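# Place the part onto the rack inside the cabinet

## Task

Move the part so that it rests on the rack located inside the cabinet, and leave it staying there once the robot lets go.

## Robot and tools

Robot: two arms, left_arm and right_arm, each ending in a five-jointed-style dexterous hand with sixteen hinge motors. right_arm carries a right hand, left_arm a mirrored left hand. A camera stand sits behind the arms. Loose objects may occasionally be nudged by an outside push.

Frames. Scene frame: origin at table-top height, halfway between the nominal arm bases; +z up, +x out across the table, +y toward left_arm (these are not image left/right). Calibrated bases: left_arm at (+0.050, +0.308, +0.005) m, quat_wxyz (+1.000, 0, 0, +0.002); right_arm at (+0.029, -0.366, +0.003) m, quat_wxyz (+1.000, 0, 0, -0.005). Each arm's reported hand pose, velocities, Hand target and wrist-camera pose are in that arm's own base frame; fixed cameras and the table use the scene frame. Reported positions and orientations may be off by a few cm, more when reaching far.

Hand point axes (right hand): +z runs along straight fingers toward the tips, +x across the palm away from the thumb, +y out of the back opposite the palm face (palm face at y = -0.062 m). Straight fingertips end about 0.139 m beyond knuckles at z = -0.017 m. On the left hand +x points toward the thumb. A rigid mast at the wrist (x +0.05 to +0.10, z -0.16 to -0.11, y up to +0.06 m; x sign flipped on the left hand) can collide with things. Fingertips have 0.03 m rubber caps; the rest is hard plastic.

execute_actions(actions, cameras). actions: a list of actions, each a list of up to 15 rows; each row is one 1/30 s control step, and a short action repeats its final row until 15 steps pass. Every row holds exactly 48 numbers in [-1, 1], covering both arms even if one stays still:
1-6: left_arm dx, dy, dz, rx, ry, rz
7-22: left hand hinge goals
23-24: left current_limit, speed
25-30: right_arm dx, dy, dz, rx, ry, rz
31-46: right hand hinge goals
47-48: right current_limit, speed.
Arm numbers are offsets, not poses: measured from that arm's Hand target as it was when the action began, along that arm's base axes, rotating about the Hand target position. Every row of an action refers back to the same starting target, so a row is a destination relative to the start, not a step from the previous row. A new action starts from the updated target, so sending the same offset again moves further. Scale: 1.0 = 0.6 m for dx, dy, dz and 180 degrees for rx, ry, rz, which together form one rotation vector. Translations longer than 1.0 are scaled down along their direction.
Hinge order per hand: index_abd, index_mcp, index_pip, index_dip, middle_abd, middle_mcp, middle_pip, middle_dip, ring_abd, ring_mcp, ring_pip, ring_dip, thumb_cmc, thumb_axl, thumb_mcp, thumb_ipl. These are absolute goal angles mapped linearly between each hinge's stops; moving toward -1 bends fingers toward the palm (mcp -18/+128 deg, straight at +0.75; pip -29/+108, straight +0.58; dip -21/+117, straight +0.70), abd swings away from the thumb (-60/+60, straight 0.00), thumb_cmc brings the thumb in front of the palm (-20/+120, flat at +0.71), thumb_axl rotates it about its own axis (-27/+140, straight +0.68), thumb_mcp (-69/+109; +0.23) and thumb_ipl (-77/+108; +0.17) bend it. Zero is a real goal; to hold a hand unchanged, resend its hand_goal, hand_current_limit and hand_speed. current_limit maps -1..+1 to 0..550 mA (minimum 11 mA) for all motors; speed sets goal slew to (speed+1)/2 of 8.5 rad/s. Initial values: +0.4 and -0.6; settings persist until changed.
cameras: names among cam_high, cam_low, cam_left_wrist, cam_right_wrist (each 672x504), ["all"], or [] for none. Omitted/null gives all cameras only when actions is empty. Unknown names invalidate the call. An empty actions list just reports state and images.

zoom_image(camera, region): enlarges [x0, y0, x1, y1] pixels (origin top-left, at most 504 by 504) of the newest image from that camera.

finished_scene(scene): ends the current scene (integer number 1 to 3), irreversible; the goal must hold without the robot.

Results: end_effector_position (m) and end_effector_quat_wxyz per arm; Hand target (last commanded pose after clipping; next offsets build on it); joint positions, velocities ("within noise" when still), torques (include gravity, have offsets and noise; numbers 3 and 4 wrap at ±28 N m). Hand lists follow the hinge order: hand_goal, hand_measured, hand_current_ma (positive pushes toward -1), hand_state (moving, goal, blocked, overload), plus hand_current_limit and hand_speed.

Motion notes: orientation commands are clipped to 40 degrees from the current measured one each step. The hand often stops short of the target, especially when loaded; the arm sags under weight, so command extra height. Re-send the missing distance as an offset; tiny moves may not start. To stop pressing on something, command the target back past the hand point. Near the first joint's axis, small wrist motions can swing the whole arm.

Gripping: a finger pushes only while its goal lies past the object surface; force rises with that distance up to the current limit. Current at or above 495 mA for 5 s shuts a motor down for 10 s. Holding loads, stretched poses and unreachable targets heat motors; MOTOR HOT appears at 85 °C, and at 100 °C the arm drops limp for 30-60 s.

Avoid: dropping the part or releasing it while it moves, striking the cabinet, table or rack hard, letting anything leave the table, and any contact or squeeze between the two hands or arms.

Each tool is called after "Emit:" by a JSON object that holds its "op" and its "data".

## Session

Emit:
{"op": "execute_actions", "data": {"actions": []}}

Emit:
{"op": "zoom_image", "data": {"camera": "cam_high", "region": [280, 240, 440, 380]}}

Emit:
{"op": "zoom_image", "data": {"camera": "cam_low", "region": [300, 180, 460, 320]}}

Scene clock: 0.00 s.
left_arm: end_effector_position=(+0.4593, +0.1713, +0.3933) hand_goal=(+0.000, +0.754, +0.576, +0.696, +0.000, +0.754, +0.576, +0.696, +0.000, +0.754, +0.576, +0.696, +0.714, +0.678, +0.226, +0.168) hand_measured=(+0.000, +0.754, +0.576, +0.696, +0.000, +0.754, +0.576, +0.696, +0.000, +0.754, +0.576, +0.696, +0.714, +0.678, +0.226, +0.168) hand_current_ma=(+0, +0, +0, +0, +0, +0, +0, +0, +0, +0, +0, +0, +0, +0, +0, +0) hand_state=(goal, goal, goal, goal, goal, goal, goal, goal, goal, goal, goal, goal, goal, goal, goal, goal) hand_current_limit=0.40 hand_speed=-0.60 end_effector_quat_wxyz=(+0.200, +0.293, +0.857, +0.374) | right_arm: end_effector_position=(+0.6036, +0.4381, +0.1522) hand_goal=(+0.000, +0.754, +0.576, +0.696, +0.000, +0.754, +0.576, +0.696, +0.000, +0.754, +0.576, +0.696, +0.714, +0.678, +0.226, +0.168) hand_measured=(+0.000, +0.754, +0.576, +0.696, +0.000, +0.754, +0.576, +0.696, +0.000, +0.754, +0.576, +0.696, +0.714, +0.678, +0.226, +0.168) hand_current_ma=(+0, +0, +0, +0, +0, +0, +0, +0, +0, +0, +0, +0, +0, +0, +0, +0) hand_state=(goal, goal, goal, goal, goal, goal, goal, goal, goal, goal, goal, goal, goal, goal, goal, goal) hand_current_limit=0.40 hand_speed=-0.60 end_effector_quat_wxyz=(-0.151, +0.015, +0.902, +0.405)
Joint positions: left_arm=[0.056 1.118 1.109 -0.818 -0.513 -0.652] | right_arm=[0.389 2.189 1.869 -1.189 -0.893 -1.118]
Joint velocities: within noise
Joint torques (N m): no reading
Heat: left arm: hottest elbow 34 °C; right arm: hottest elbow 34 °C.
Hand target: left_arm +0.4614, +0.1740, +0.4176; +0.218, +0.283, +0.851, +0.385 | right_arm +0.6079, +0.4436, +0.1626; -0.140, +0.005, +0.901, +0.412

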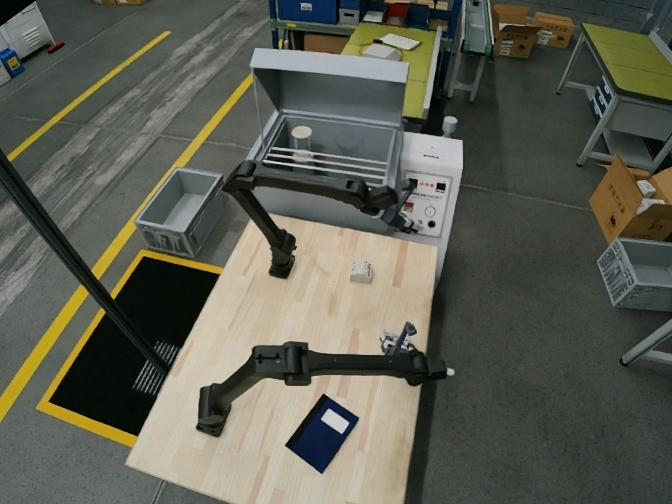

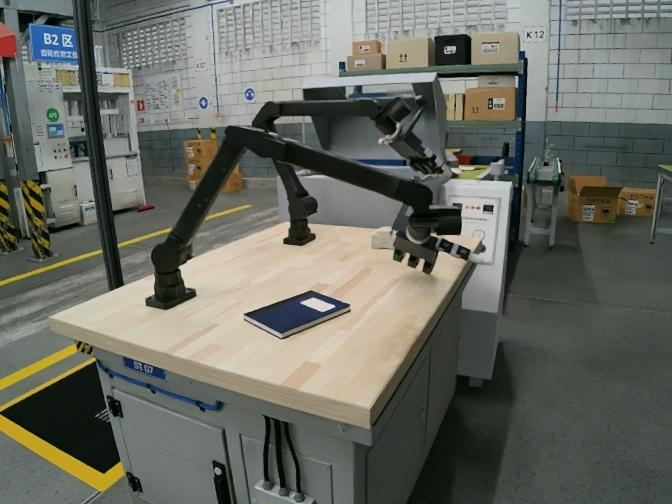

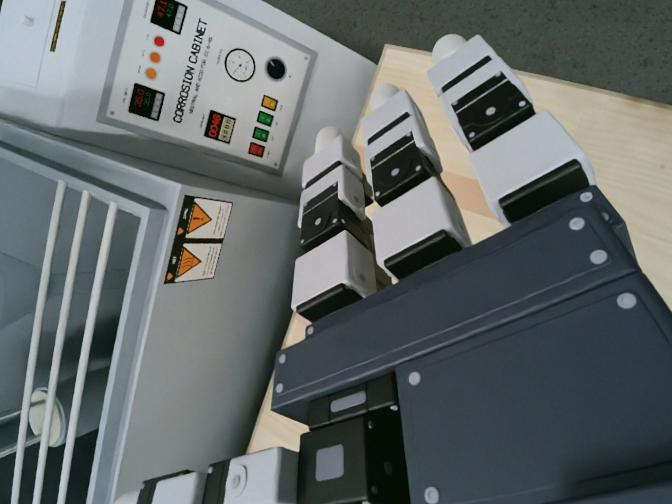

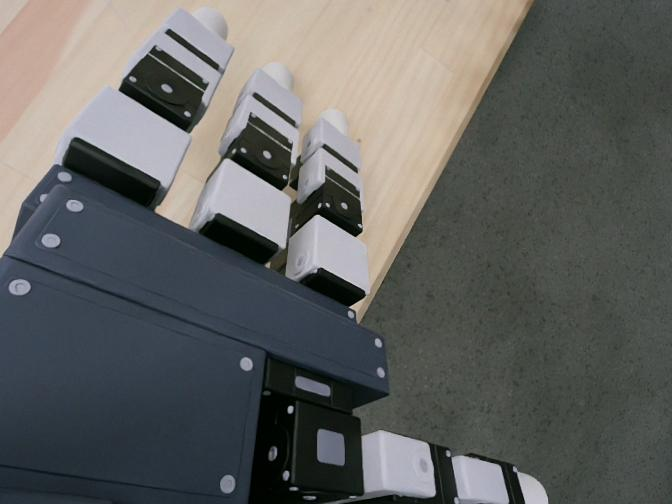

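Scaled by 3.150 from the camera's 672x504 image, which has a finer 960x720 frame.

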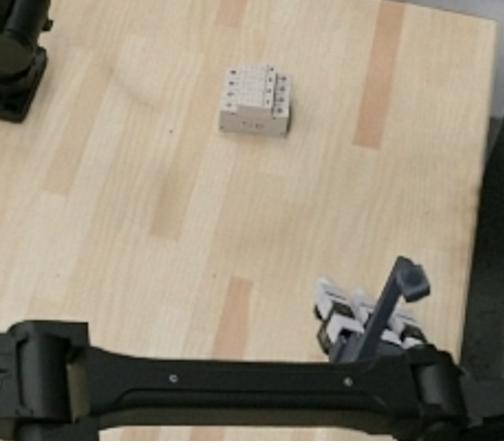

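Scaled by 3.150 from the camera's 672x504 image, which has a finer 960x720 frame.

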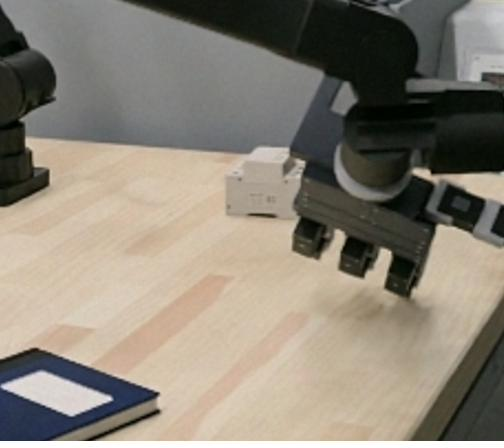

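Emit:
{"op": "zoom_image", "data": {"camera": "cam_high", "region": [335, 245, 395, 295]}}

Emit:
{"op": "zoom_image", "data": {"camera": "cam_low", "region": [360, 215, 410, 260]}}

Emit:
{"op": "zoom_image", "data": {"camera": "cam_high", "region": [230, 100, 420, 220]}}

Scaled by 8.400 from the camera's 672x504 image, which has a finer 960x720 frame.

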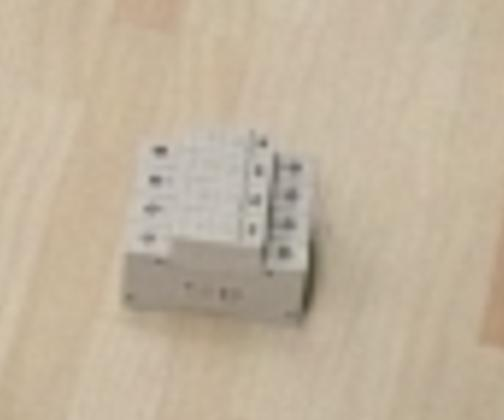

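Scaled by 10.080 from the camera's 672x504 image, which has a finer 960x720 frame.

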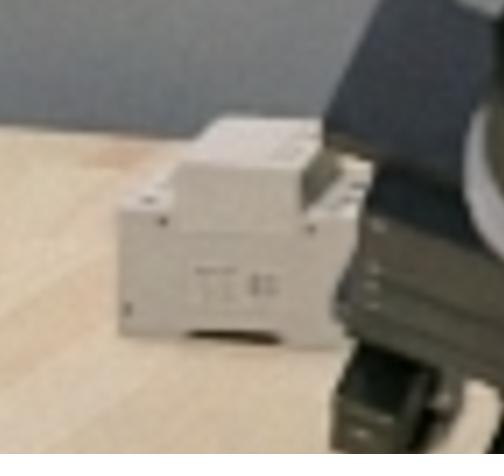

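Scaled by 2.653 from the camera's 672x504 image, which has a finer 960x720 frame.

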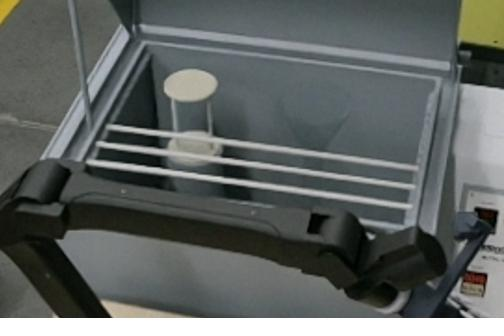

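Emit:
{"op": "execute_actions", "data": {"actions": [[[-0.042,-0.031,-0.03,0.0542,0.1465,-0.0924, 0,0.7534,0.0657,0.377,0,0.7534,0.0657,0.377,0,0.7534,0.5766,0.6957,-0.672,0.6766,0.562,-0.265,0.4,-0.4, -0.1,-0.08,0.03,0,0,0, 0,0.754,0.576,0.696,0,0.754,0.576,0.696,0,0.754,0.576,0.696,0.714,0.678,0.226,0.168,0.4,-0.6]],[[-0.042,-0.031,-0.04,0.0542,0.1465,-0.0924, 0,0.7534,0.0657,0.377,0,0.7534,0.0657,0.377,0,0.7534,0.5766,0.6957,-0.672,0.6766,0.562,-0.265,0.4,-0.4, -0.1,-0.08,0.03,0,0,0, 0,0.754,0.576,0.696,0,0.754,0.576,0.696,0,0.754,0.576,0.696,0.714,0.678,0.226,0.168,0.4,-0.6]],[[-0.042,-0.031,-0.04,0.0542,0.1465,-0.0924, 0,0.7534,0.0657,0.377,0,0.7534,0.0657,0.377,0,0.7534,0.5766,0.6957,-0.672,0.6766,0.562,-0.265,0.4,-0.4, -0.1,-0.08,0.03,0,0,0, 0,0.754,0.576,0.696,0,0.754,0.576,0.696,0,0.754,0.576,0.696,0.714,0.678,0.226,0.168,0.4,-0.6]],[[-0.042,-0.031,-0.04,0.0542,0.1465,-0.0924, 0,0.7534,0.0657,0.377,0,0.7534,0.0657,0.377,0,0.7534,0.5766,0.6957,-0.672,0.6766,0.562,-0.265,0.4,-0.4, 0,0,0,0,0,0, 0,0.754,0.576,0.696,0,0.754,0.576,0.696,0,0.754,0.576,0.696,0.714,0.678,0.226,0.168,0.4,-0.6]],[[-0.042,-0.031,-0.04,0.0542,0.1465,-0.0924, 0,0.7534,0.0657,0.377,0,0.7534,0.0657,0.377,0,0.7534,0.5766,0.6957,-0.672,0.6766,0.562,-0.265,0.4,-0.4, 0,0,0,0,0,0, 0,0.754,0.576,0.696,0,0.754,0.576,0.696,0,0.754,0.576,0.696,0.714,0.678,0.226,0.168,0.4,-0.6]]], "cameras": ["cam_high","cam_low","cam_left_wrist"]}}

Emit:
{"op": "zoom_image", "data": {"camera": "cam_high", "region": [310, 200, 420, 310]}}

Emit:
{"op": "zoom_image", "data": {"camera": "cam_low", "region": [320, 150, 440, 270]}}

Scene clock: 64.90 s.
left_arm: end_effector_position=(+0.3354, +0.0818, +0.3029) hand_goal=(+0.000, +0.754, +0.066, +0.378, +0.000, +0.754, +0.066, +0.378, +0.000, +0.754, +0.576, +0.696, -0.672, +0.676, +0.562, -0.264) hand_measured=(+0.000, +0.748, +0.068, +0.380, +0.000, +0.748, +0.068, +0.380, -0.002, +0.746, +0.576, +0.696, -0.674, +0.678, +0.556, -0.264) hand_current_ma=(+0, -4, +1, +1, +0, -5, +1, +2, +0, -7, +0, +0, -1, +1, -8, +0) hand_state=(goal, goal, goal, goal, goal, goal, goal, goal, goal, goal, goal, goal, goal, goal, goal, goal) hand_current_limit=0.40 hand_speed=-0.40 end_effector_quat_wxyz=(-0.507, +0.861, +0.008, +0.040) | right_arm: end_effector_position=(+0.4289, +0.3008, +0.2143) hand_goal=(+0.000, +0.754, +0.576, +0.696, +0.000, +0.754, +0.576, +0.696, +0.000, +0.754, +0.576, +0.696, +0.714, +0.678, +0.226, +0.168) hand_measured=(+0.002, +0.760, +0.576, +0.696, +0.002, +0.760, +0.576, +0.696, +0.002, +0.760, +0.576, +0.696, +0.720, +0.678, +0.224, +0.168) hand_current_ma=(+4, +20, +2, +0, +3, +25, +2, +0, +3, +19, +2, +0, +20, -3, -6, -1) hand_state=(goal, goal, goal, goal, goal, goal, goal, goal, goal, goal, goal, goal, goal, goal, goal, goal) hand_current_limit=0.40 hand_speed=-0.60 end_effector_quat_wxyz=(-0.141, +0.010, +0.901, +0.410)
Joint positions: left_arm=[-0.092 1.128 1.21 -1.692 -1.066 1.437] | right_arm=[0.254 1.637 1.192 -1.211 -0.894 -1.336]
Joint torques (N m): left_arm=[-0.5 -4.48 9.07 -0.24 -1.08 0.07] | right_arm=[-0.38 -13.92 6.79 -0.31 -1.17 -0.18]
Heat: left arm: hottest elbow 47 °C; right arm: hottest elbow 40 °C.
Hand target: left_arm +0.3354, +0.0810, +0.3036; -0.538, +0.841, +0.041, -0.028 | right_arm +0.4279, +0.2996, +0.2166; -0.140, +0.005, +0.901, +0.412
Off the commanded pose: left_arm 0.001 m, 10 deg | right_arm 0.003 m, 1 deg.
joint sent to its limit (left arm) — joint 4 (wrist pitch), lower limit. The joint targets are off in position and orientation.
Images, in order (width x height): cam_high 672x504, cam_low 672x504, cam_left_wrist 672x504.

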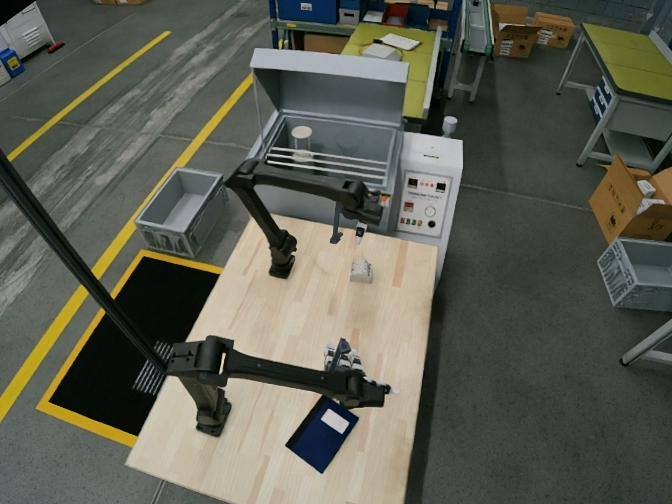

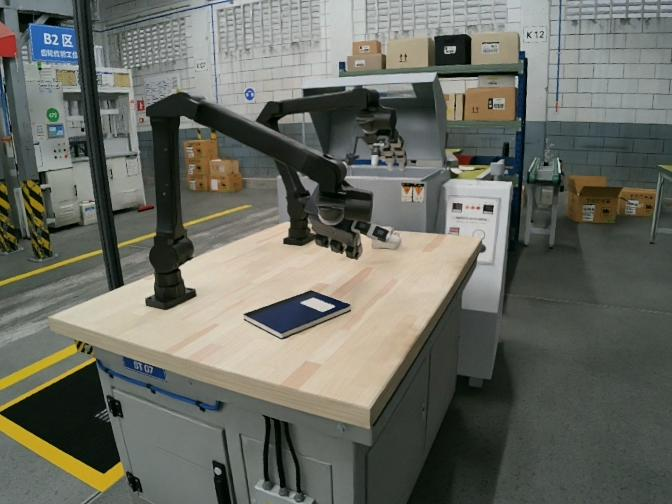

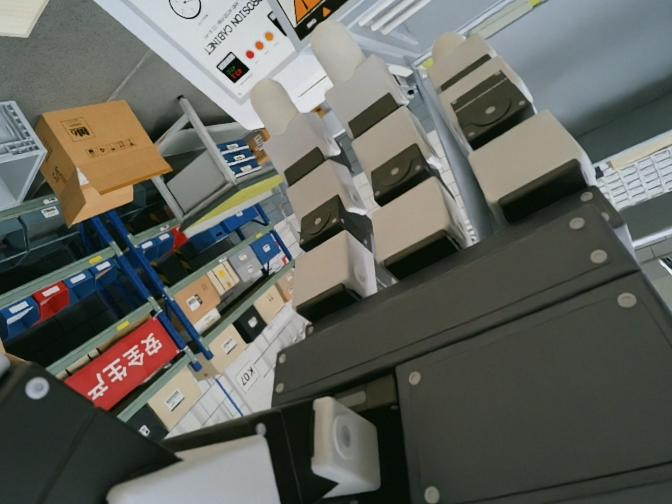

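Scaled by 4.582 from the camera's 672x504 image, which has a finer 960x720 frame.

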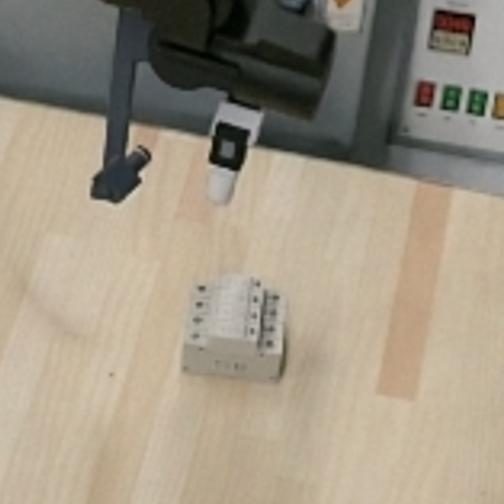

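Scaled by 4.200 from the camera's 672x504 image, which has a finer 960x720 frame.

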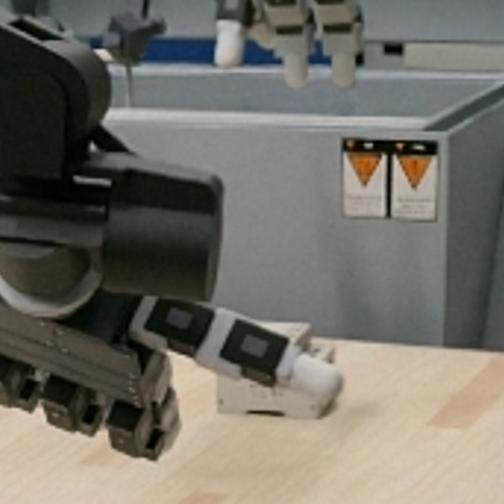

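Emit:
{"op": "execute_actions", "data": {"actions": [[[0,0,-0.14,0,0,0, 0,0.7534,0.0657,0.377,0,0.7534,0.0657,0.377,0,0.7534,0.5766,0.6957,-0.672,0.6766,0.562,-0.265,0.4,-0.4, -0.17,-0.1,0.07,0,0,0, 0,0.754,0.576,0.696,0,0.754,0.576,0.696,0,0.754,0.576,0.696,0.714,0.678,0.226,0.168,0.4,-0.6]],[[0,0,-0.14,0,0,0, 0,0.7534,0.0657,0.377,0,0.7534,0.0657,0.377,0,0.7534,0.5766,0.6957,-0.672,0.6766,0.562,-0.265,0.4,-0.4, -0.17,-0.1,0.07,0,0,0, 0,0.754,0.576,0.696,0,0.754,0.576,0.696,0,0.754,0.576,0.696,0.714,0.678,0.226,0.168,0.4,-0.6]]], "cameras": ["cam_high","cam_low","cam_left_wrist"]}}

Emit:
{"op": "zoom_image", "data": {"camera": "cam_high", "region": [320, 220, 400, 300]}}

Emit:
{"op": "zoom_image", "data": {"camera": "cam_low", "region": [330, 160, 430, 260]}}

Scene clock: 72.93 s.
left_arm: end_effector_position=(+0.3249, +0.0848, +0.1301) hand_goal=(+0.000, +0.754, +0.066, +0.378, +0.000, +0.754, +0.066, +0.378, +0.000, +0.754, +0.576, +0.696, -0.672, +0.676, +0.562, -0.264) hand_measured=(+0.000, +0.748, +0.068, +0.380, +0.000, +0.746, +0.068, +0.380, +0.000, +0.746, +0.576, +0.696, -0.672, +0.678, +0.556, -0.264) hand_current_ma=(+0, -6, +0, +1, +0, -7, +0, +2, +0, -9, +0, +0, +0, +1, -7, +0) hand_state=(goal, goal, goal, goal, goal, goal, goal, goal, goal, goal, goal, goal, goal, goal, goal, goal) hand_current_limit=0.40 hand_speed=-0.40 end_effector_quat_wxyz=(-0.538, +0.841, +0.032, -0.046) | right_arm: end_effector_position=(+0.2294, +0.1842, +0.2967) hand_goal=(+0.000, +0.754, +0.576, +0.696, +0.000, +0.754, +0.576, +0.696, +0.000, +0.754, +0.576, +0.696, +0.714, +0.678, +0.226, +0.168) hand_measured=(+0.002, +0.760, +0.576, +0.696, +0.002, +0.760, +0.576, +0.696, +0.002, +0.760, +0.576, +0.696, +0.720, +0.678, +0.224, +0.168) hand_current_ma=(+5, +21, +2, +0, +4, +25, +2, +0, +4, +19, +2, +0, +22, -3, -7, -1) hand_state=(goal, goal, goal, goal, goal, goal, goal, goal, goal, goal, goal, goal, goal, goal, goal, goal) hand_current_limit=0.40 hand_speed=-0.60 end_effector_quat_wxyz=(-0.101, +0.022, +0.903, +0.418)
Joint positions: left_arm=[-0.118 1.375 0.917 -1.591 -1.081 1.086] | right_arm=[-0.014 0.983 0.812 -1.669 -0.857 -1.66]
Joint torques (N m): left_arm=[-0.62 -6.83 8.42 -0.25 -0.73 -0.2] | right_arm=[-0.79 -3.25 7.17 -0.79 -0.93 -0.17]
Heat: left arm: hottest elbow 47 °C; right arm: hottest elbow 40 °C.
Hand target: left_arm +0.3354, +0.0810, +0.1356; -0.538, +0.841, +0.041, -0.028 | right_arm +0.2239, +0.1796, +0.3006; -0.140, +0.005, +0.901, +0.412
Off the commanded pose: left_arm 0.012 m, 2 deg | right_arm 0.008 m, 5 deg.
joint sent to its limit (right arm) — joint 4 (wrist pitch), lower limit. The joint targets are off in position and orientation.
Images, in order (width x height): cam_high 672x504, cam_low 672x504, cam_left_wrist 672x504.

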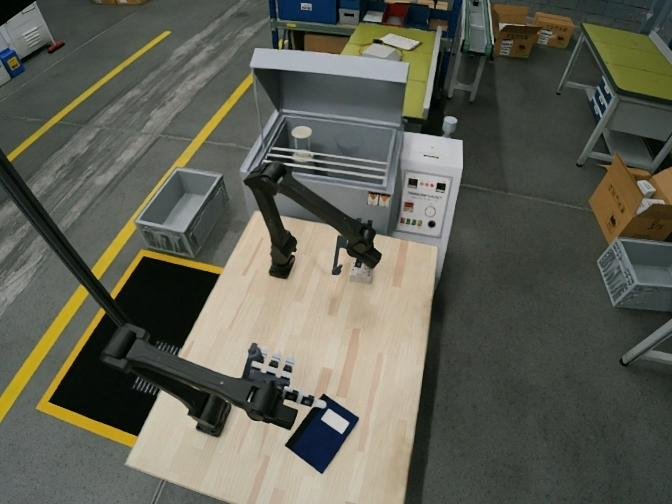

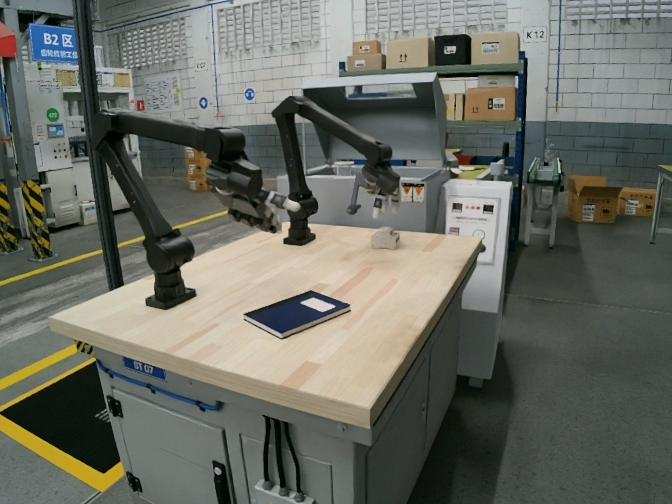

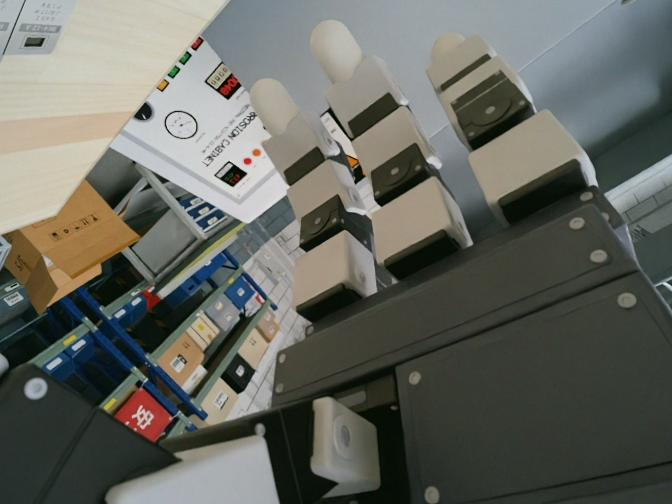

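Scaled by 6.300 from the camera's 672x504 image, which has a finer 960x720 frame.

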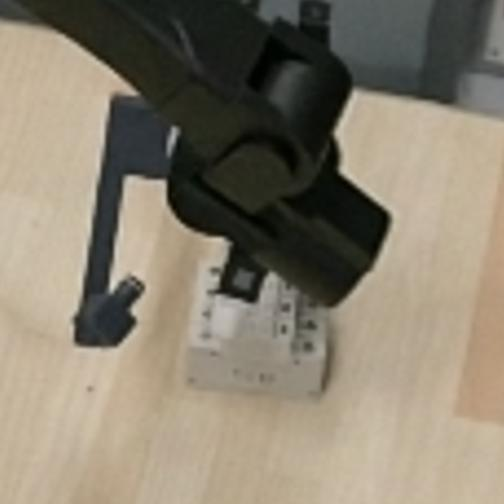

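Scaled by 5.040 from the camera's 672x504 image, which has a finer 960x720 frame.

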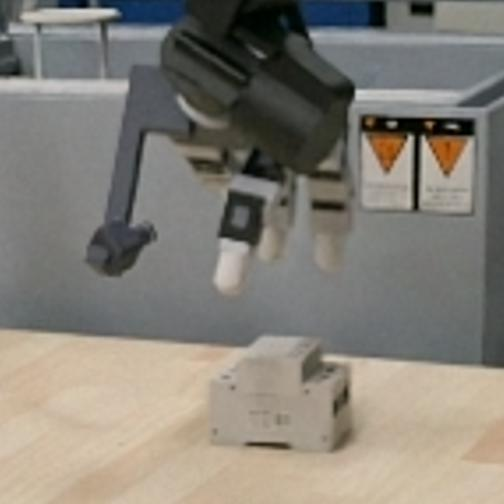

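Emit:
{"op": "execute_actions", "data": {"actions": [[[0.04,-0.018,-0.083,0,0,0, 0,0.7534,0.0657,0.377,0,0.7534,0.0657,0.377,0,0.7534,0.5766,0.6957,-0.672,0.6766,0.562,-0.265,0.4,-0.4, 0,0,0,0,0,0, 0,0.754,0.576,0.696,0,0.754,0.576,0.696,0,0.754,0.576,0.696,0.714,0.678,0.226,0.168,0.4,-0.6]]], "cameras": ["cam_high","cam_low","cam_left_wrist"]}}

Emit:
{"op": "zoom_image", "data": {"camera": "cam_high", "region": [320, 220, 400, 300]}}

Emit:
{"op": "zoom_image", "data": {"camera": "cam_low", "region": [340, 190, 420, 260]}}

Scene clock: 85.70 s.
left_arm: end_effector_position=(+0.3501, +0.0706, +0.0808) hand_goal=(+0.000, +0.754, +0.066, +0.378, +0.000, +0.754, +0.066, +0.378, +0.000, +0.754, +0.576, +0.696, -0.672, +0.676, +0.562, -0.264) hand_measured=(+0.000, +0.748, +0.068, +0.380, +0.000, +0.746, +0.068, +0.380, +0.000, +0.746, +0.576, +0.696, -0.672, +0.678, +0.556, -0.264) hand_current_ma=(+0, -6, +0, +1, +0, -7, +0, +2, +0, -9, +0, +0, +0, +1, -7, +0) hand_state=(goal, goal, goal, goal, goal, goal, goal, goal, goal, goal, goal, goal, goal, goal, goal, goal) hand_current_limit=0.40 hand_speed=-0.40 end_effector_quat_wxyz=(-0.539, +0.841, +0.029, -0.041) | right_arm: end_effector_position=(+0.2278, +0.1843, +0.2982) hand_goal=(+0.000, +0.754, +0.576, +0.696, +0.000, +0.754, +0.576, +0.696, +0.000, +0.754, +0.576, +0.696, +0.714, +0.678, +0.226, +0.168) hand_measured=(+0.002, +0.760, +0.576, +0.696, +0.002, +0.760, +0.576, +0.696, +0.002, +0.760, +0.576, +0.696, +0.720, +0.678, +0.224, +0.168) hand_current_ma=(+5, +21, +2, +0, +4, +25, +2, +0, +4, +19, +2, +0, +22, -3, -7, -1) hand_state=(goal, goal, goal, goal, goal, goal, goal, goal, goal, goal, goal, goal, goal, goal, goal, goal) hand_current_limit=0.40 hand_speed=-0.60 end_effector_quat_wxyz=(-0.097, +0.018, +0.903, +0.418)
Joint positions: left_arm=[-0.151 1.521 0.917 -1.483 -1.073 1.04] | right_arm=[-0.014 0.977 0.812 -1.669 -0.857 -1.667]
Joint torques (N m): left_arm=[-0.15 -8.18 7.56 -0.35 -0.63 -0.2] | right_arm=[-0.79 -3.25 7.04 -0.66 -0.89 -0.18]
Heat: left arm: hottest elbow 46 °C; right arm: hottest elbow 40 °C.
Hand target: left_arm +0.3594, +0.0702, +0.0858; -0.538, +0.841, +0.041, -0.028 | right_arm +0.2239, +0.1796, +0.3006; -0.140, +0.005, +0.901, +0.412
Off the commanded pose: left_arm 0.011 m, 2 deg | right_arm 0.007 m, 5 deg.
joint sent to its limit (right arm) — joint 4 (wrist pitch), lower limit. The joint targets are off in position and orientation.
Images, in order (width x height): cam_high 672x504, cam_low 672x504, cam_left_wrist 672x504.

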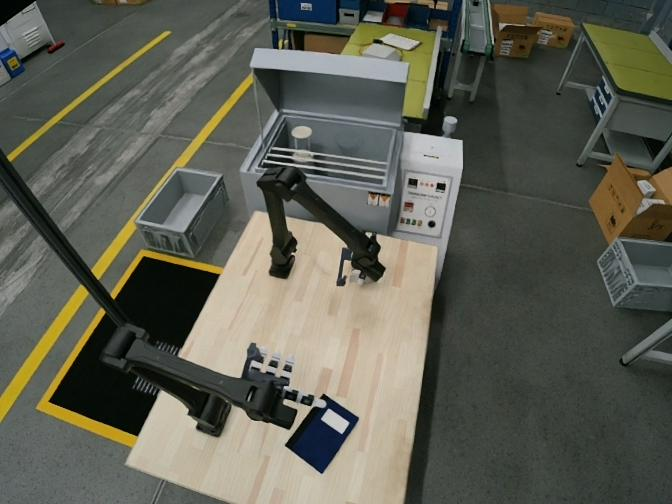

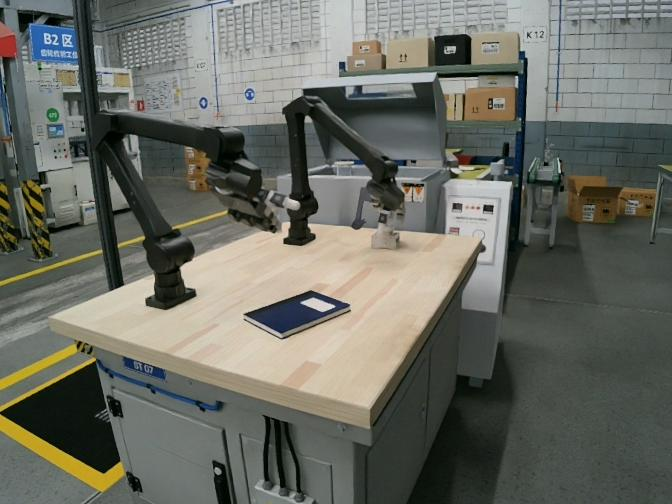

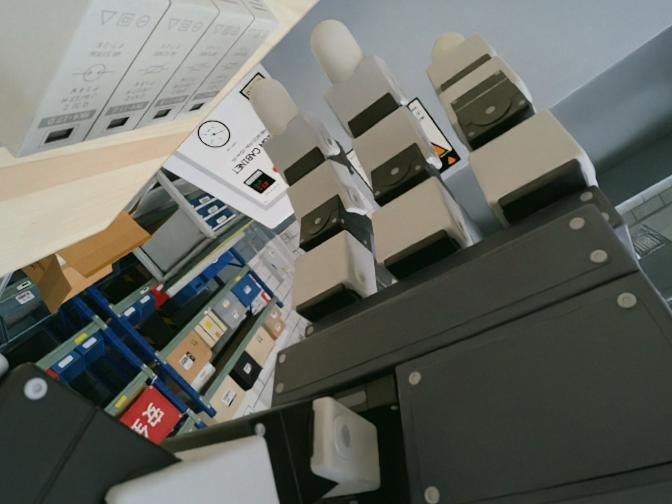

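Scaled by 6.300 from the camera's 672x504 image, which has a finer 960x720 frame.

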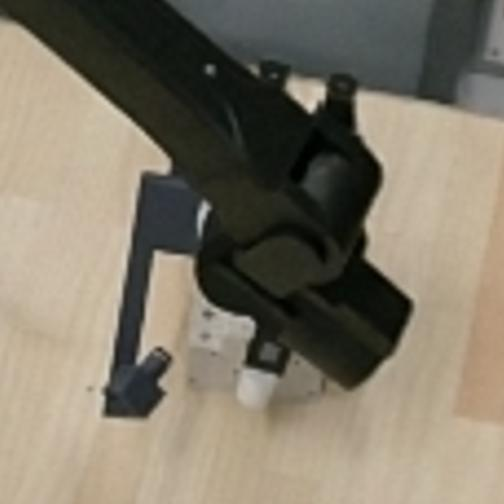

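Scaled by 6.300 from the camera's 672x504 image, which has a finer 960x720 frame.

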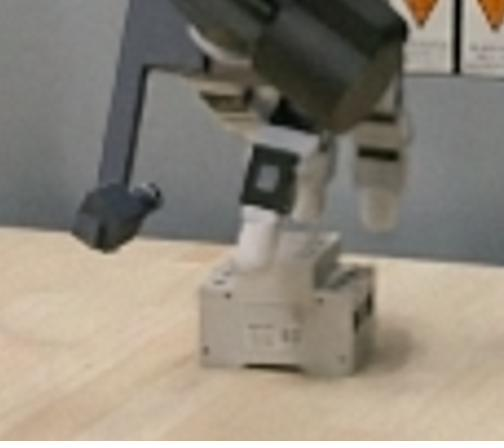

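Emit:
{"op": "execute_actions", "data": {"actions": [[[-0.012,0.003,-0.04,0,0,0, 0,0.7534,0.0657,0.377,0,0.7534,0.0657,0.377,0,0.7534,0.5766,0.6957,-0.672,0.6766,0.5,-0.3,0.4,-0.6, 0,0,0,0,0,0, 0,0.754,0.576,0.696,0,0.754,0.576,0.696,0,0.754,0.576,0.696,0.714,0.678,0.226,0.168,0.4,-0.6]],[[0,0,0,0,0,0, 0,0.644,-0.051,0.377,0,0.644,-0.051,0.377,0,0.7534,0.5766,0.6957,-0.672,0.6766,0.393,-0.351,0.2,-0.75, 0,0,0,0,0,0, 0,0.754,0.576,0.696,0,0.754,0.576,0.696,0,0.754,0.576,0.696,0.714,0.678,0.226,0.168,0.4,-0.6]]], "cameras": ["cam_high","cam_low","cam_left_wrist"]}}

Emit:
{"op": "zoom_image", "data": {"camera": "cam_high", "region": [320, 220, 400, 300]}}

Emit:
{"op": "zoom_image", "data": {"camera": "cam_low", "region": [340, 190, 420, 260]}}

Scene clock: 98.87 s.
left_arm: end_effector_position=(+0.3493, +0.0709, +0.0620) hand_goal=(+0.000, +0.644, -0.050, +0.378, +0.000, +0.644, -0.050, +0.378, +0.000, +0.754, +0.576, +0.696, -0.672, +0.676, +0.394, -0.350) hand_measured=(+0.000, +0.640, -0.048, +0.380, +0.000, +0.638, -0.048, +0.380, +0.000, +0.746, +0.576, +0.696, -0.672, +0.678, +0.394, -0.348) hand_current_ma=(+0, -3, +1, +1, +0, -4, +1, +2, +0, -9, +0, +0, +0, +1, +0, +1) hand_state=(goal, goal, goal, goal, goal, goal, goal, goal, goal, goal, goal, goal, goal, goal, goal, goal) hand_current_limit=0.20 hand_speed=-0.75 end_effector_quat_wxyz=(-0.538, +0.842, +0.037, -0.031) | right_arm: end_effector_position=(+0.2278, +0.1843, +0.2982) hand_goal=(+0.000, +0.754, +0.576, +0.696, +0.000, +0.754, +0.576, +0.696, +0.000, +0.754, +0.576, +0.696, +0.714, +0.678, +0.226, +0.168) hand_measured=(+0.002, +0.760, +0.576, +0.696, +0.002, +0.760, +0.576, +0.696, +0.002, +0.760, +0.576, +0.696, +0.720, +0.678, +0.224, +0.168) hand_current_ma=(+5, +21, +2, +0, +4, +25, +2, +0, +4, +19, +2, +0, +22, -3, -7, -1) hand_state=(goal, goal, goal, goal, goal, goal, goal, goal, goal, goal, goal, goal, goal, goal, goal, goal) hand_current_limit=0.40 hand_speed=-0.60 end_effector_quat_wxyz=(-0.097, +0.018, +0.903, +0.418)
Joint positions: left_arm=[-0.151 1.538 0.879 -1.407 -1.073 1.034] | right_arm=[-0.014 0.977 0.812 -1.669 -0.857 -1.667]
Joint torques (N m): left_arm=[-0.09 -7.71 6.28 -0.36 -0.67 -0.15] | right_arm=[-0.73 -3.14 6.93 -0.7 -0.9 -0.19]
Heat: left arm: hottest elbow 45 °C; right arm: hottest elbow 40 °C.
Hand target: left_arm +0.3522, +0.0720, +0.0618; -0.538, +0.841, +0.041, -0.028 | right_arm +0.2239, +0.1796, +0.3006; -0.140, +0.005, +0.901, +0.412
Off the commanded pose: left_arm 0.003 m, 1 deg | right_arm 0.007 m, 5 deg.
joint sent to its limit (right arm) — joint 4 (wrist pitch), lower limit. The joint targets are off in position and orientation.
Images, in order (width x height): cam_high 672x504, cam_low 672x504, cam_left_wrist 672x504.

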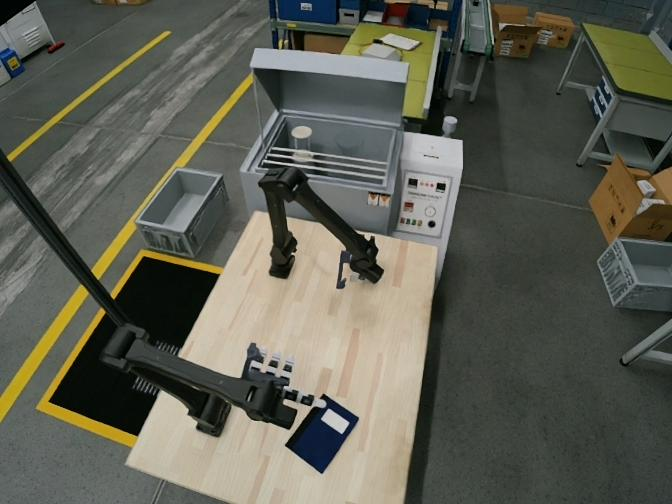

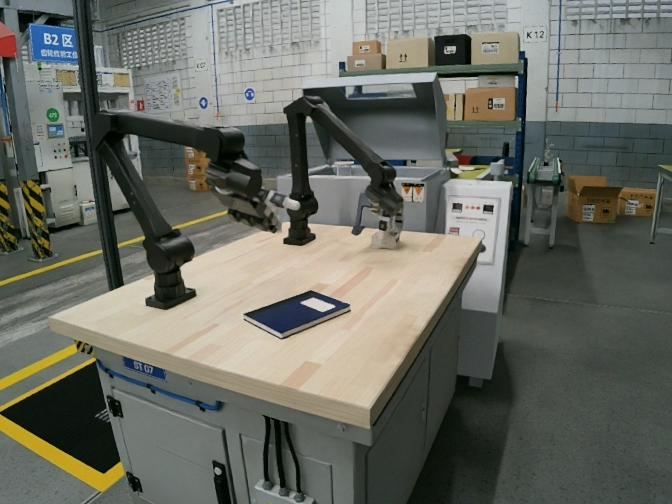

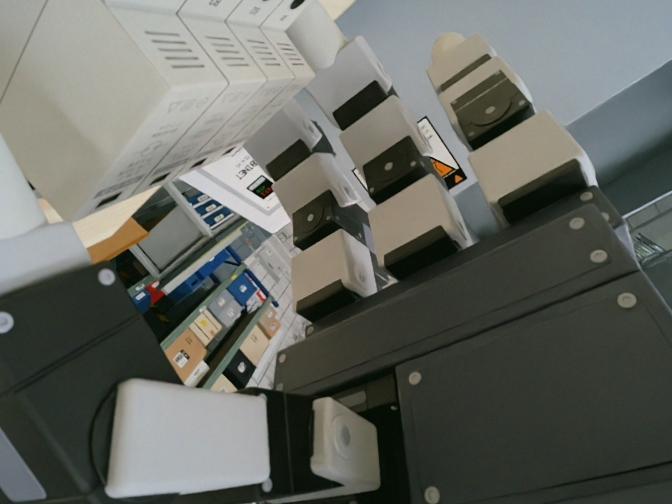

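Scaled by 6.300 from the camera's 672x504 image, which has a finer 960x720 frame.

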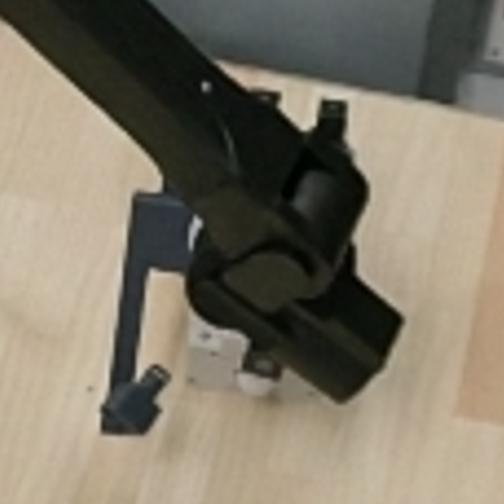

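Scaled by 6.300 from the camera's 672x504 image, which has a finer 960x720 frame.

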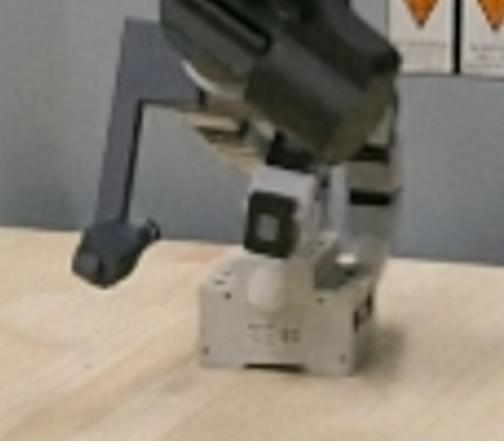

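Emit:
{"op": "execute_actions", "data": {"actions": [[[-0.002,0,-0.012,0,0,0, 0,0.562,-0.124,0.377,0,0.562,-0.124,0.377,0,0.7534,0.5766,0.6957,-0.672,0.6766,0.292,-0.416,0.2,-0.8, 0,0,0,0,0,0, 0,0.754,0.576,0.696,0,0.754,0.576,0.696,0,0.754,0.576,0.696,0.714,0.678,0.226,0.168,0.4,-0.6]],[[0,0,0,0,0,0, 0,0.507,-0.139,0.377,0,0.507,-0.139,0.377,0,0.7534,0.5766,0.6957,-0.672,0.6766,0.225,-0.427,0.2,-0.85, 0,0,0,0,0,0, 0,0.754,0.576,0.696,0,0.754,0.576,0.696,0,0.754,0.576,0.696,0.714,0.678,0.226,0.168,0.4,-0.6]]], "cameras": ["cam_low","cam_left_wrist"]}}

Emit:
{"op": "zoom_image", "data": {"camera": "cam_low", "region": [340, 190, 420, 260]}}

Scene clock: 104.27 s.
left_arm: end_effector_position=(+0.3511, +0.0679, +0.0580) hand_goal=(+0.000, +0.508, -0.138, +0.378, +0.000, +0.508, -0.138, +0.378, +0.000, +0.754, +0.576, +0.696, -0.672, +0.676, +0.226, -0.426) hand_measured=(+0.000, +0.504, -0.136, +0.380, +0.000, +0.504, -0.136, +0.380, +0.000, +0.746, +0.576, +0.696, -0.672, +0.676, +0.298, -0.410) hand_current_ma=(+0, -2, +1, +1, +0, -3, +1, +2, +0, -9, +0, +0, +0, +0, +248, +28) hand_state=(goal, goal, goal, goal, goal, goal, goal, goal, goal, goal, goal, goal, goal, goal, blocked, goal) hand_current_limit=0.20 hand_speed=-0.85 end_effector_quat_wxyz=(-0.535, +0.843, +0.035, -0.026) | right_arm: end_effector_position=(+0.2278, +0.1843, +0.2982) hand_goal=(+0.000, +0.754, +0.576, +0.696, +0.000, +0.754, +0.576, +0.696, +0.000, +0.754, +0.576, +0.696, +0.714, +0.678, +0.226, +0.168) hand_measured=(+0.002, +0.760, +0.576, +0.696, +0.002, +0.760, +0.576, +0.696, +0.002, +0.760, +0.576, +0.696, +0.720, +0.678, +0.224, +0.168) hand_current_ma=(+5, +21, +2, +0, +4, +25, +2, +0, +4, +19, +2, +0, +22, -3, -7, -1) hand_state=(goal, goal, goal, goal, goal, goal, goal, goal, goal, goal, goal, goal, goal, goal, goal, goal) hand_current_limit=0.40 hand_speed=-0.60 end_effector_quat_wxyz=(-0.097, +0.018, +0.903, +0.418)
Joint positions: left_arm=[-0.158 1.543 0.874 -1.385 -1.07 1.04] | right_arm=[-0.014 0.977 0.812 -1.669 -0.857 -1.667]
Joint torques (N m): left_arm=[0.56 -7 5.76 -0.32 -0.77 -0.16] | right_arm=[-0.79 -3.08 6.99 -0.76 -0.89 -0.18]
Heat: left arm: hottest elbow 44 °C; right arm: hottest elbow 40 °C.
Hand target: left_arm +0.3510, +0.0720, +0.0546; -0.538, +0.841, +0.041, -0.028 | right_arm +0.2239, +0.1796, +0.3006; -0.140, +0.005, +0.901, +0.412
Off the commanded pose: left_arm 0.005 m, 1 deg | right_arm 0.007 m, 5 deg.
joint sent to its limit (right arm) — joint 4 (wrist pitch), lower limit. The joint targets are off in position and orientation.
Images, in order (width x height): cam_low 672x504, cam_left_wrist 672x504.

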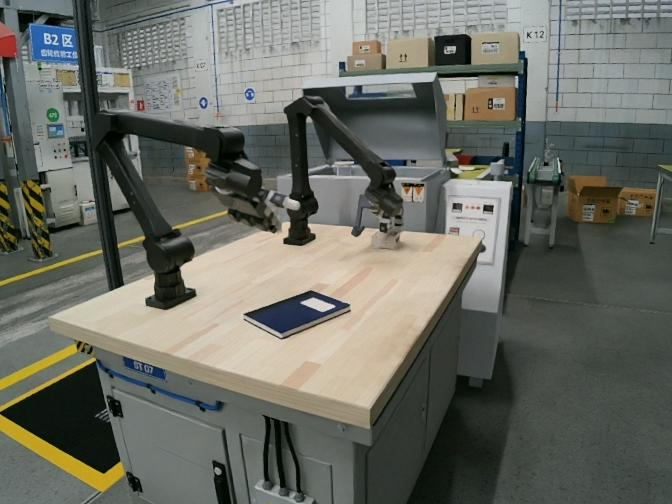

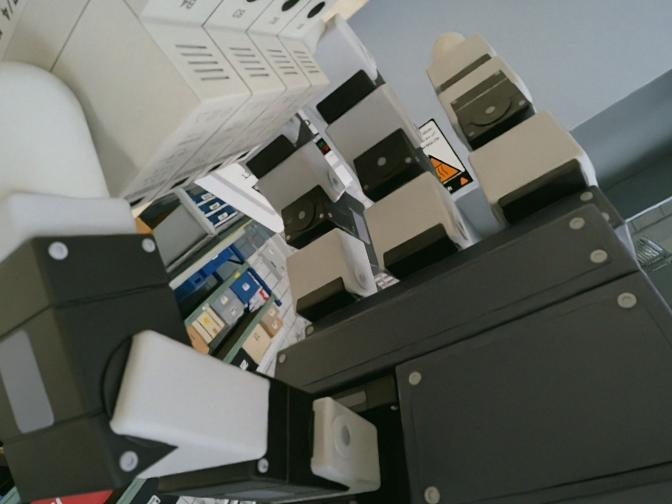

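Scaled by 6.300 from the camera's 672x504 image, which has a finer 960x720 frame.

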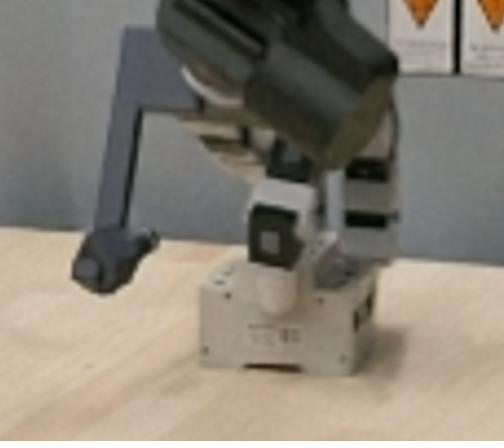

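Emit:
{"op": "execute_actions", "data": {"actions": [[[0,-0.017,0,0,0,0, 0,0.507,-0.139,0.377,0,0.507,-0.139,0.377,0,0.7534,0.5766,0.6957,-0.672,0.6766,0.292,-0.427,0.2,-0.85, 0,0,0,0,0,0, 0,0.754,0.576,0.696,0,0.754,0.576,0.696,0,0.754,0.576,0.696,0.714,0.678,0.226,0.168,0.4,-0.6]],[[0,0,0,0,0,0, 0,0.479,-0.153,0.377,0,0.479,-0.153,0.377,0,0.7534,0.5766,0.6957,-0.672,0.6766,0.225,-0.427,0.2,-0.85, 0,0,0,0,0,0, 0,0.754,0.576,0.696,0,0.754,0.576,0.696,0,0.754,0.576,0.696,0.714,0.678,0.226,0.168,0.4,-0.6]]], "cameras": []}}

Scene clock: 109.90 s.
left_arm: end_effector_position=(+0.3494, +0.0601, +0.0528) hand_goal=(+0.000, +0.480, -0.152, +0.378, +0.000, +0.480, -0.152, +0.378, +0.000, +0.754, +0.576, +0.696, -0.672, +0.676, +0.226, -0.426) hand_measured=(+0.000, +0.476, -0.150, +0.380, +0.000, +0.476, -0.150, +0.380, +0.000, +0.746, +0.576, +0.696, -0.674, +0.676, +0.258, -0.420) hand_current_ma=(+0, -2, +1, +1, +0, -2, +1, +2, +0, -9, +0, +0, -1, +0, +73, +6) hand_state=(goal, goal, goal, goal, goal, goal, goal, goal, goal, goal, goal, goal, goal, goal, blocked, goal) hand_current_limit=0.20 hand_speed=-0.85 end_effector_quat_wxyz=(-0.535, +0.843, +0.036, -0.027) | right_arm: end_effector_position=(+0.2278, +0.1843, +0.2982) hand_goal=(+0.000, +0.754, +0.576, +0.696, +0.000, +0.754, +0.576, +0.696, +0.000, +0.754, +0.576, +0.696, +0.714, +0.678, +0.226, +0.168) hand_measured=(+0.002, +0.760, +0.576, +0.696, +0.002, +0.760, +0.576, +0.696, +0.002, +0.760, +0.576, +0.696, +0.720, +0.678, +0.224, +0.168) hand_current_ma=(+5, +21, +2, +0, +4, +25, +2, +0, +4, +19, +2, +0, +22, -3, -7, -1) hand_state=(goal, goal, goal, goal, goal, goal, goal, goal, goal, goal, goal, goal, goal, goal, goal, goal) hand_current_limit=0.40 hand_speed=-0.60 end_effector_quat_wxyz=(-0.097, +0.018, +0.903, +0.418)
Joint positions: left_arm=[-0.181 1.561 0.874 -1.407 -1.058 0.995] | right_arm=[-0.014 0.977 0.812 -1.669 -0.857 -1.667]
Joint torques (N m): left_arm=[-0.03 -7.71 6.46 -1.18 -0.64 -0.24] | right_arm=[-0.79 -3.25 6.95 -0.72 -0.89 -0.18]
Heat: left arm: hottest elbow 43 °C; right arm: hottest elbow 40 °C.
Hand target: left_arm +0.3510, +0.0618, +0.0546; -0.538, +0.841, +0.041, -0.028 | right_arm +0.2239, +0.1796, +0.3006; -0.140, +0.005, +0.901, +0.412
Off the commanded pose: left_arm 0.003 m, 1 deg | right_arm 0.007 m, 5 deg.
joint sent to its limit (right arm) — joint 4 (wrist pitch), lower limit. The joint targets are off in position and orientation.
No camera images: "cameras" was empty.

Emit:
{"op": "execute_actions", "data": {"actions": [[[0,0,0,0,0,0, 0,0.425,-0.153,0.377,0,0.425,-0.153,0.377,0,0.7534,0.5766,0.6957,-0.672,0.6766,0.2,-0.427,0.2,-0.85, 0,0,0,0,0,0, 0,0.754,0.576,0.696,0,0.754,0.576,0.696,0,0.754,0.576,0.696,0.714,0.678,0.226,0.168,0.4,-0.6]],[[0,0,0,0,0,0, 0,0.37,-0.153,0.377,0,0.37,-0.153,0.377,0,0.7534,0.5766,0.6957,-0.672,0.6766,0.2,-0.427,0.2,-0.85, 0,0,0,0,0,0, 0,0.754,0.576,0.696,0,0.754,0.576,0.696,0,0.754,0.576,0.696,0.714,0.678,0.226,0.168,0.4,-0.6]]], "cameras": ["cam_low","cam_high","cam_left_wrist"]}}

Emit:
{"op": "zoom_image", "data": {"camera": "cam_low", "region": [340, 190, 420, 260]}}

Scene clock: 115.93 s.
left_arm: end_effector_position=(+0.3492, +0.0613, +0.0535) hand_goal=(+0.000, +0.370, -0.152, +0.378, +0.000, +0.370, -0.152, +0.378, +0.000, +0.754, +0.576, +0.696, -0.672, +0.676, +0.200, -0.426) hand_measured=(+0.000, +0.434, -0.132, +0.386, +0.000, +0.432, -0.136, +0.384, +0.000, +0.746, +0.576, +0.696, -0.674, +0.676, +0.252, -0.408) hand_current_ma=(+0, +158, +27, +6, +0, +148, +18, +4, +0, -9, +0, +0, -1, +0, +157, +35) hand_state=(goal, blocked, blocked, goal, goal, blocked, goal, goal, goal, goal, goal, goal, goal, goal, blocked, goal) hand_current_limit=0.20 hand_speed=-0.85 end_effector_quat_wxyz=(-0.537, +0.842, +0.040, -0.027) | right_arm: end_effector_position=(+0.2278, +0.1843, +0.2982) hand_goal=(+0.000, +0.754, +0.576, +0.696, +0.000, +0.754, +0.576, +0.696, +0.000, +0.754, +0.576, +0.696, +0.714, +0.678, +0.226, +0.168) hand_measured=(+0.002, +0.760, +0.576, +0.696, +0.002, +0.760, +0.576, +0.696, +0.002, +0.760, +0.576, +0.696, +0.720, +0.678, +0.224, +0.168) hand_current_ma=(+5, +21, +2, +0, +4, +25, +2, +0, +4, +19, +2, +0, +22, -3, -7, -1) hand_state=(goal, goal, goal, goal, goal, goal, goal, goal, goal, goal, goal, goal, goal, goal, goal, goal) hand_current_limit=0.40 hand_speed=-0.60 end_effector_quat_wxyz=(-0.097, +0.018, +0.903, +0.418)
Joint positions: left_arm=[-0.179 1.561 0.874 -1.413 -1.059 0.983] | right_arm=[-0.014 0.977 0.812 -1.669 -0.857 -1.667]
Joint torques (N m): left_arm=[0.09 -7.59 6.43 -0.95 -0.62 -0.19] | right_arm=[-0.97 -3.19 6.98 -0.69 -0.89 -0.19]
Heat: left arm: hottest elbow 43 °C; right arm: hottest elbow 40 °C.
Hand target: left_arm +0.3510, +0.0618, +0.0546; -0.538, +0.841, +0.041, -0.028 | right_arm +0.2239, +0.1796, +0.3006; -0.140, +0.005, +0.901, +0.412
Off the commanded pose: left_arm 0.002 m, 0 deg | right_arm 0.007 m, 5 deg.
joint sent to its limit (right arm) — joint 4 (wrist pitch), lower limit. The joint targets are off in position and orientation.
Images, in order (width x height): cam_high 672x504, cam_low 672x504, cam_left_wrist 672x504.

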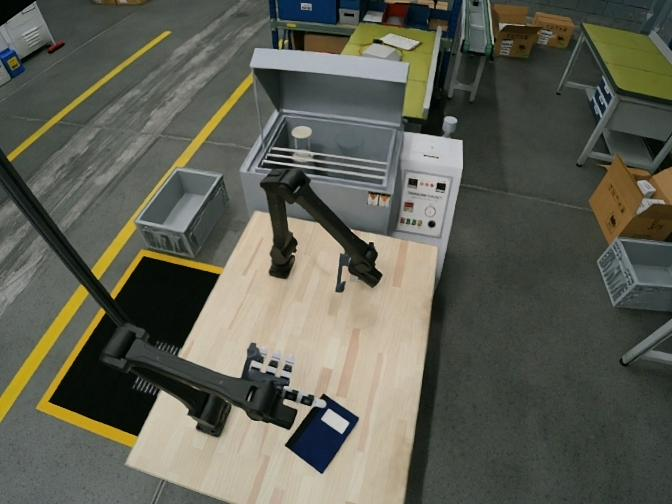

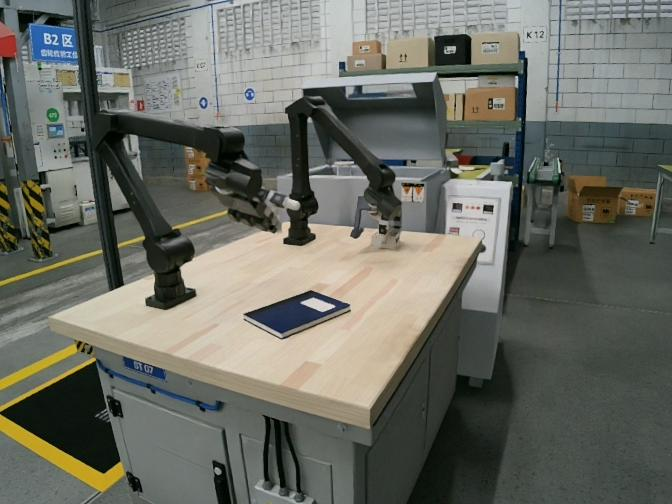

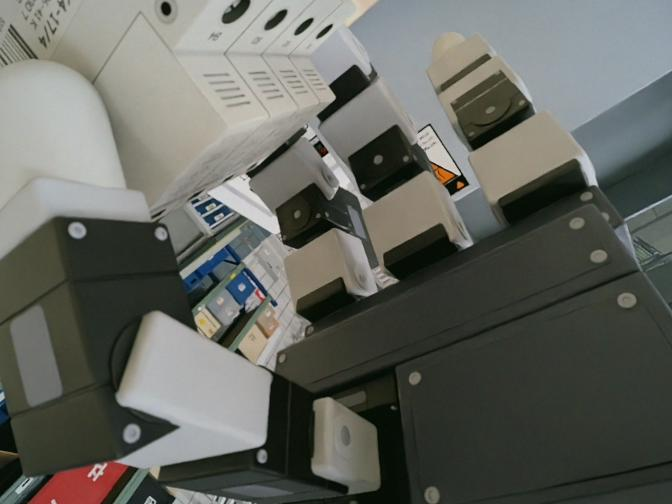

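Scaled by 6.300 from the camera's 672x504 image, which has a finer 960x720 frame.

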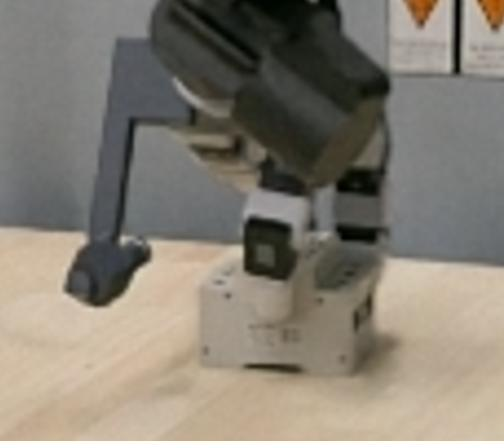

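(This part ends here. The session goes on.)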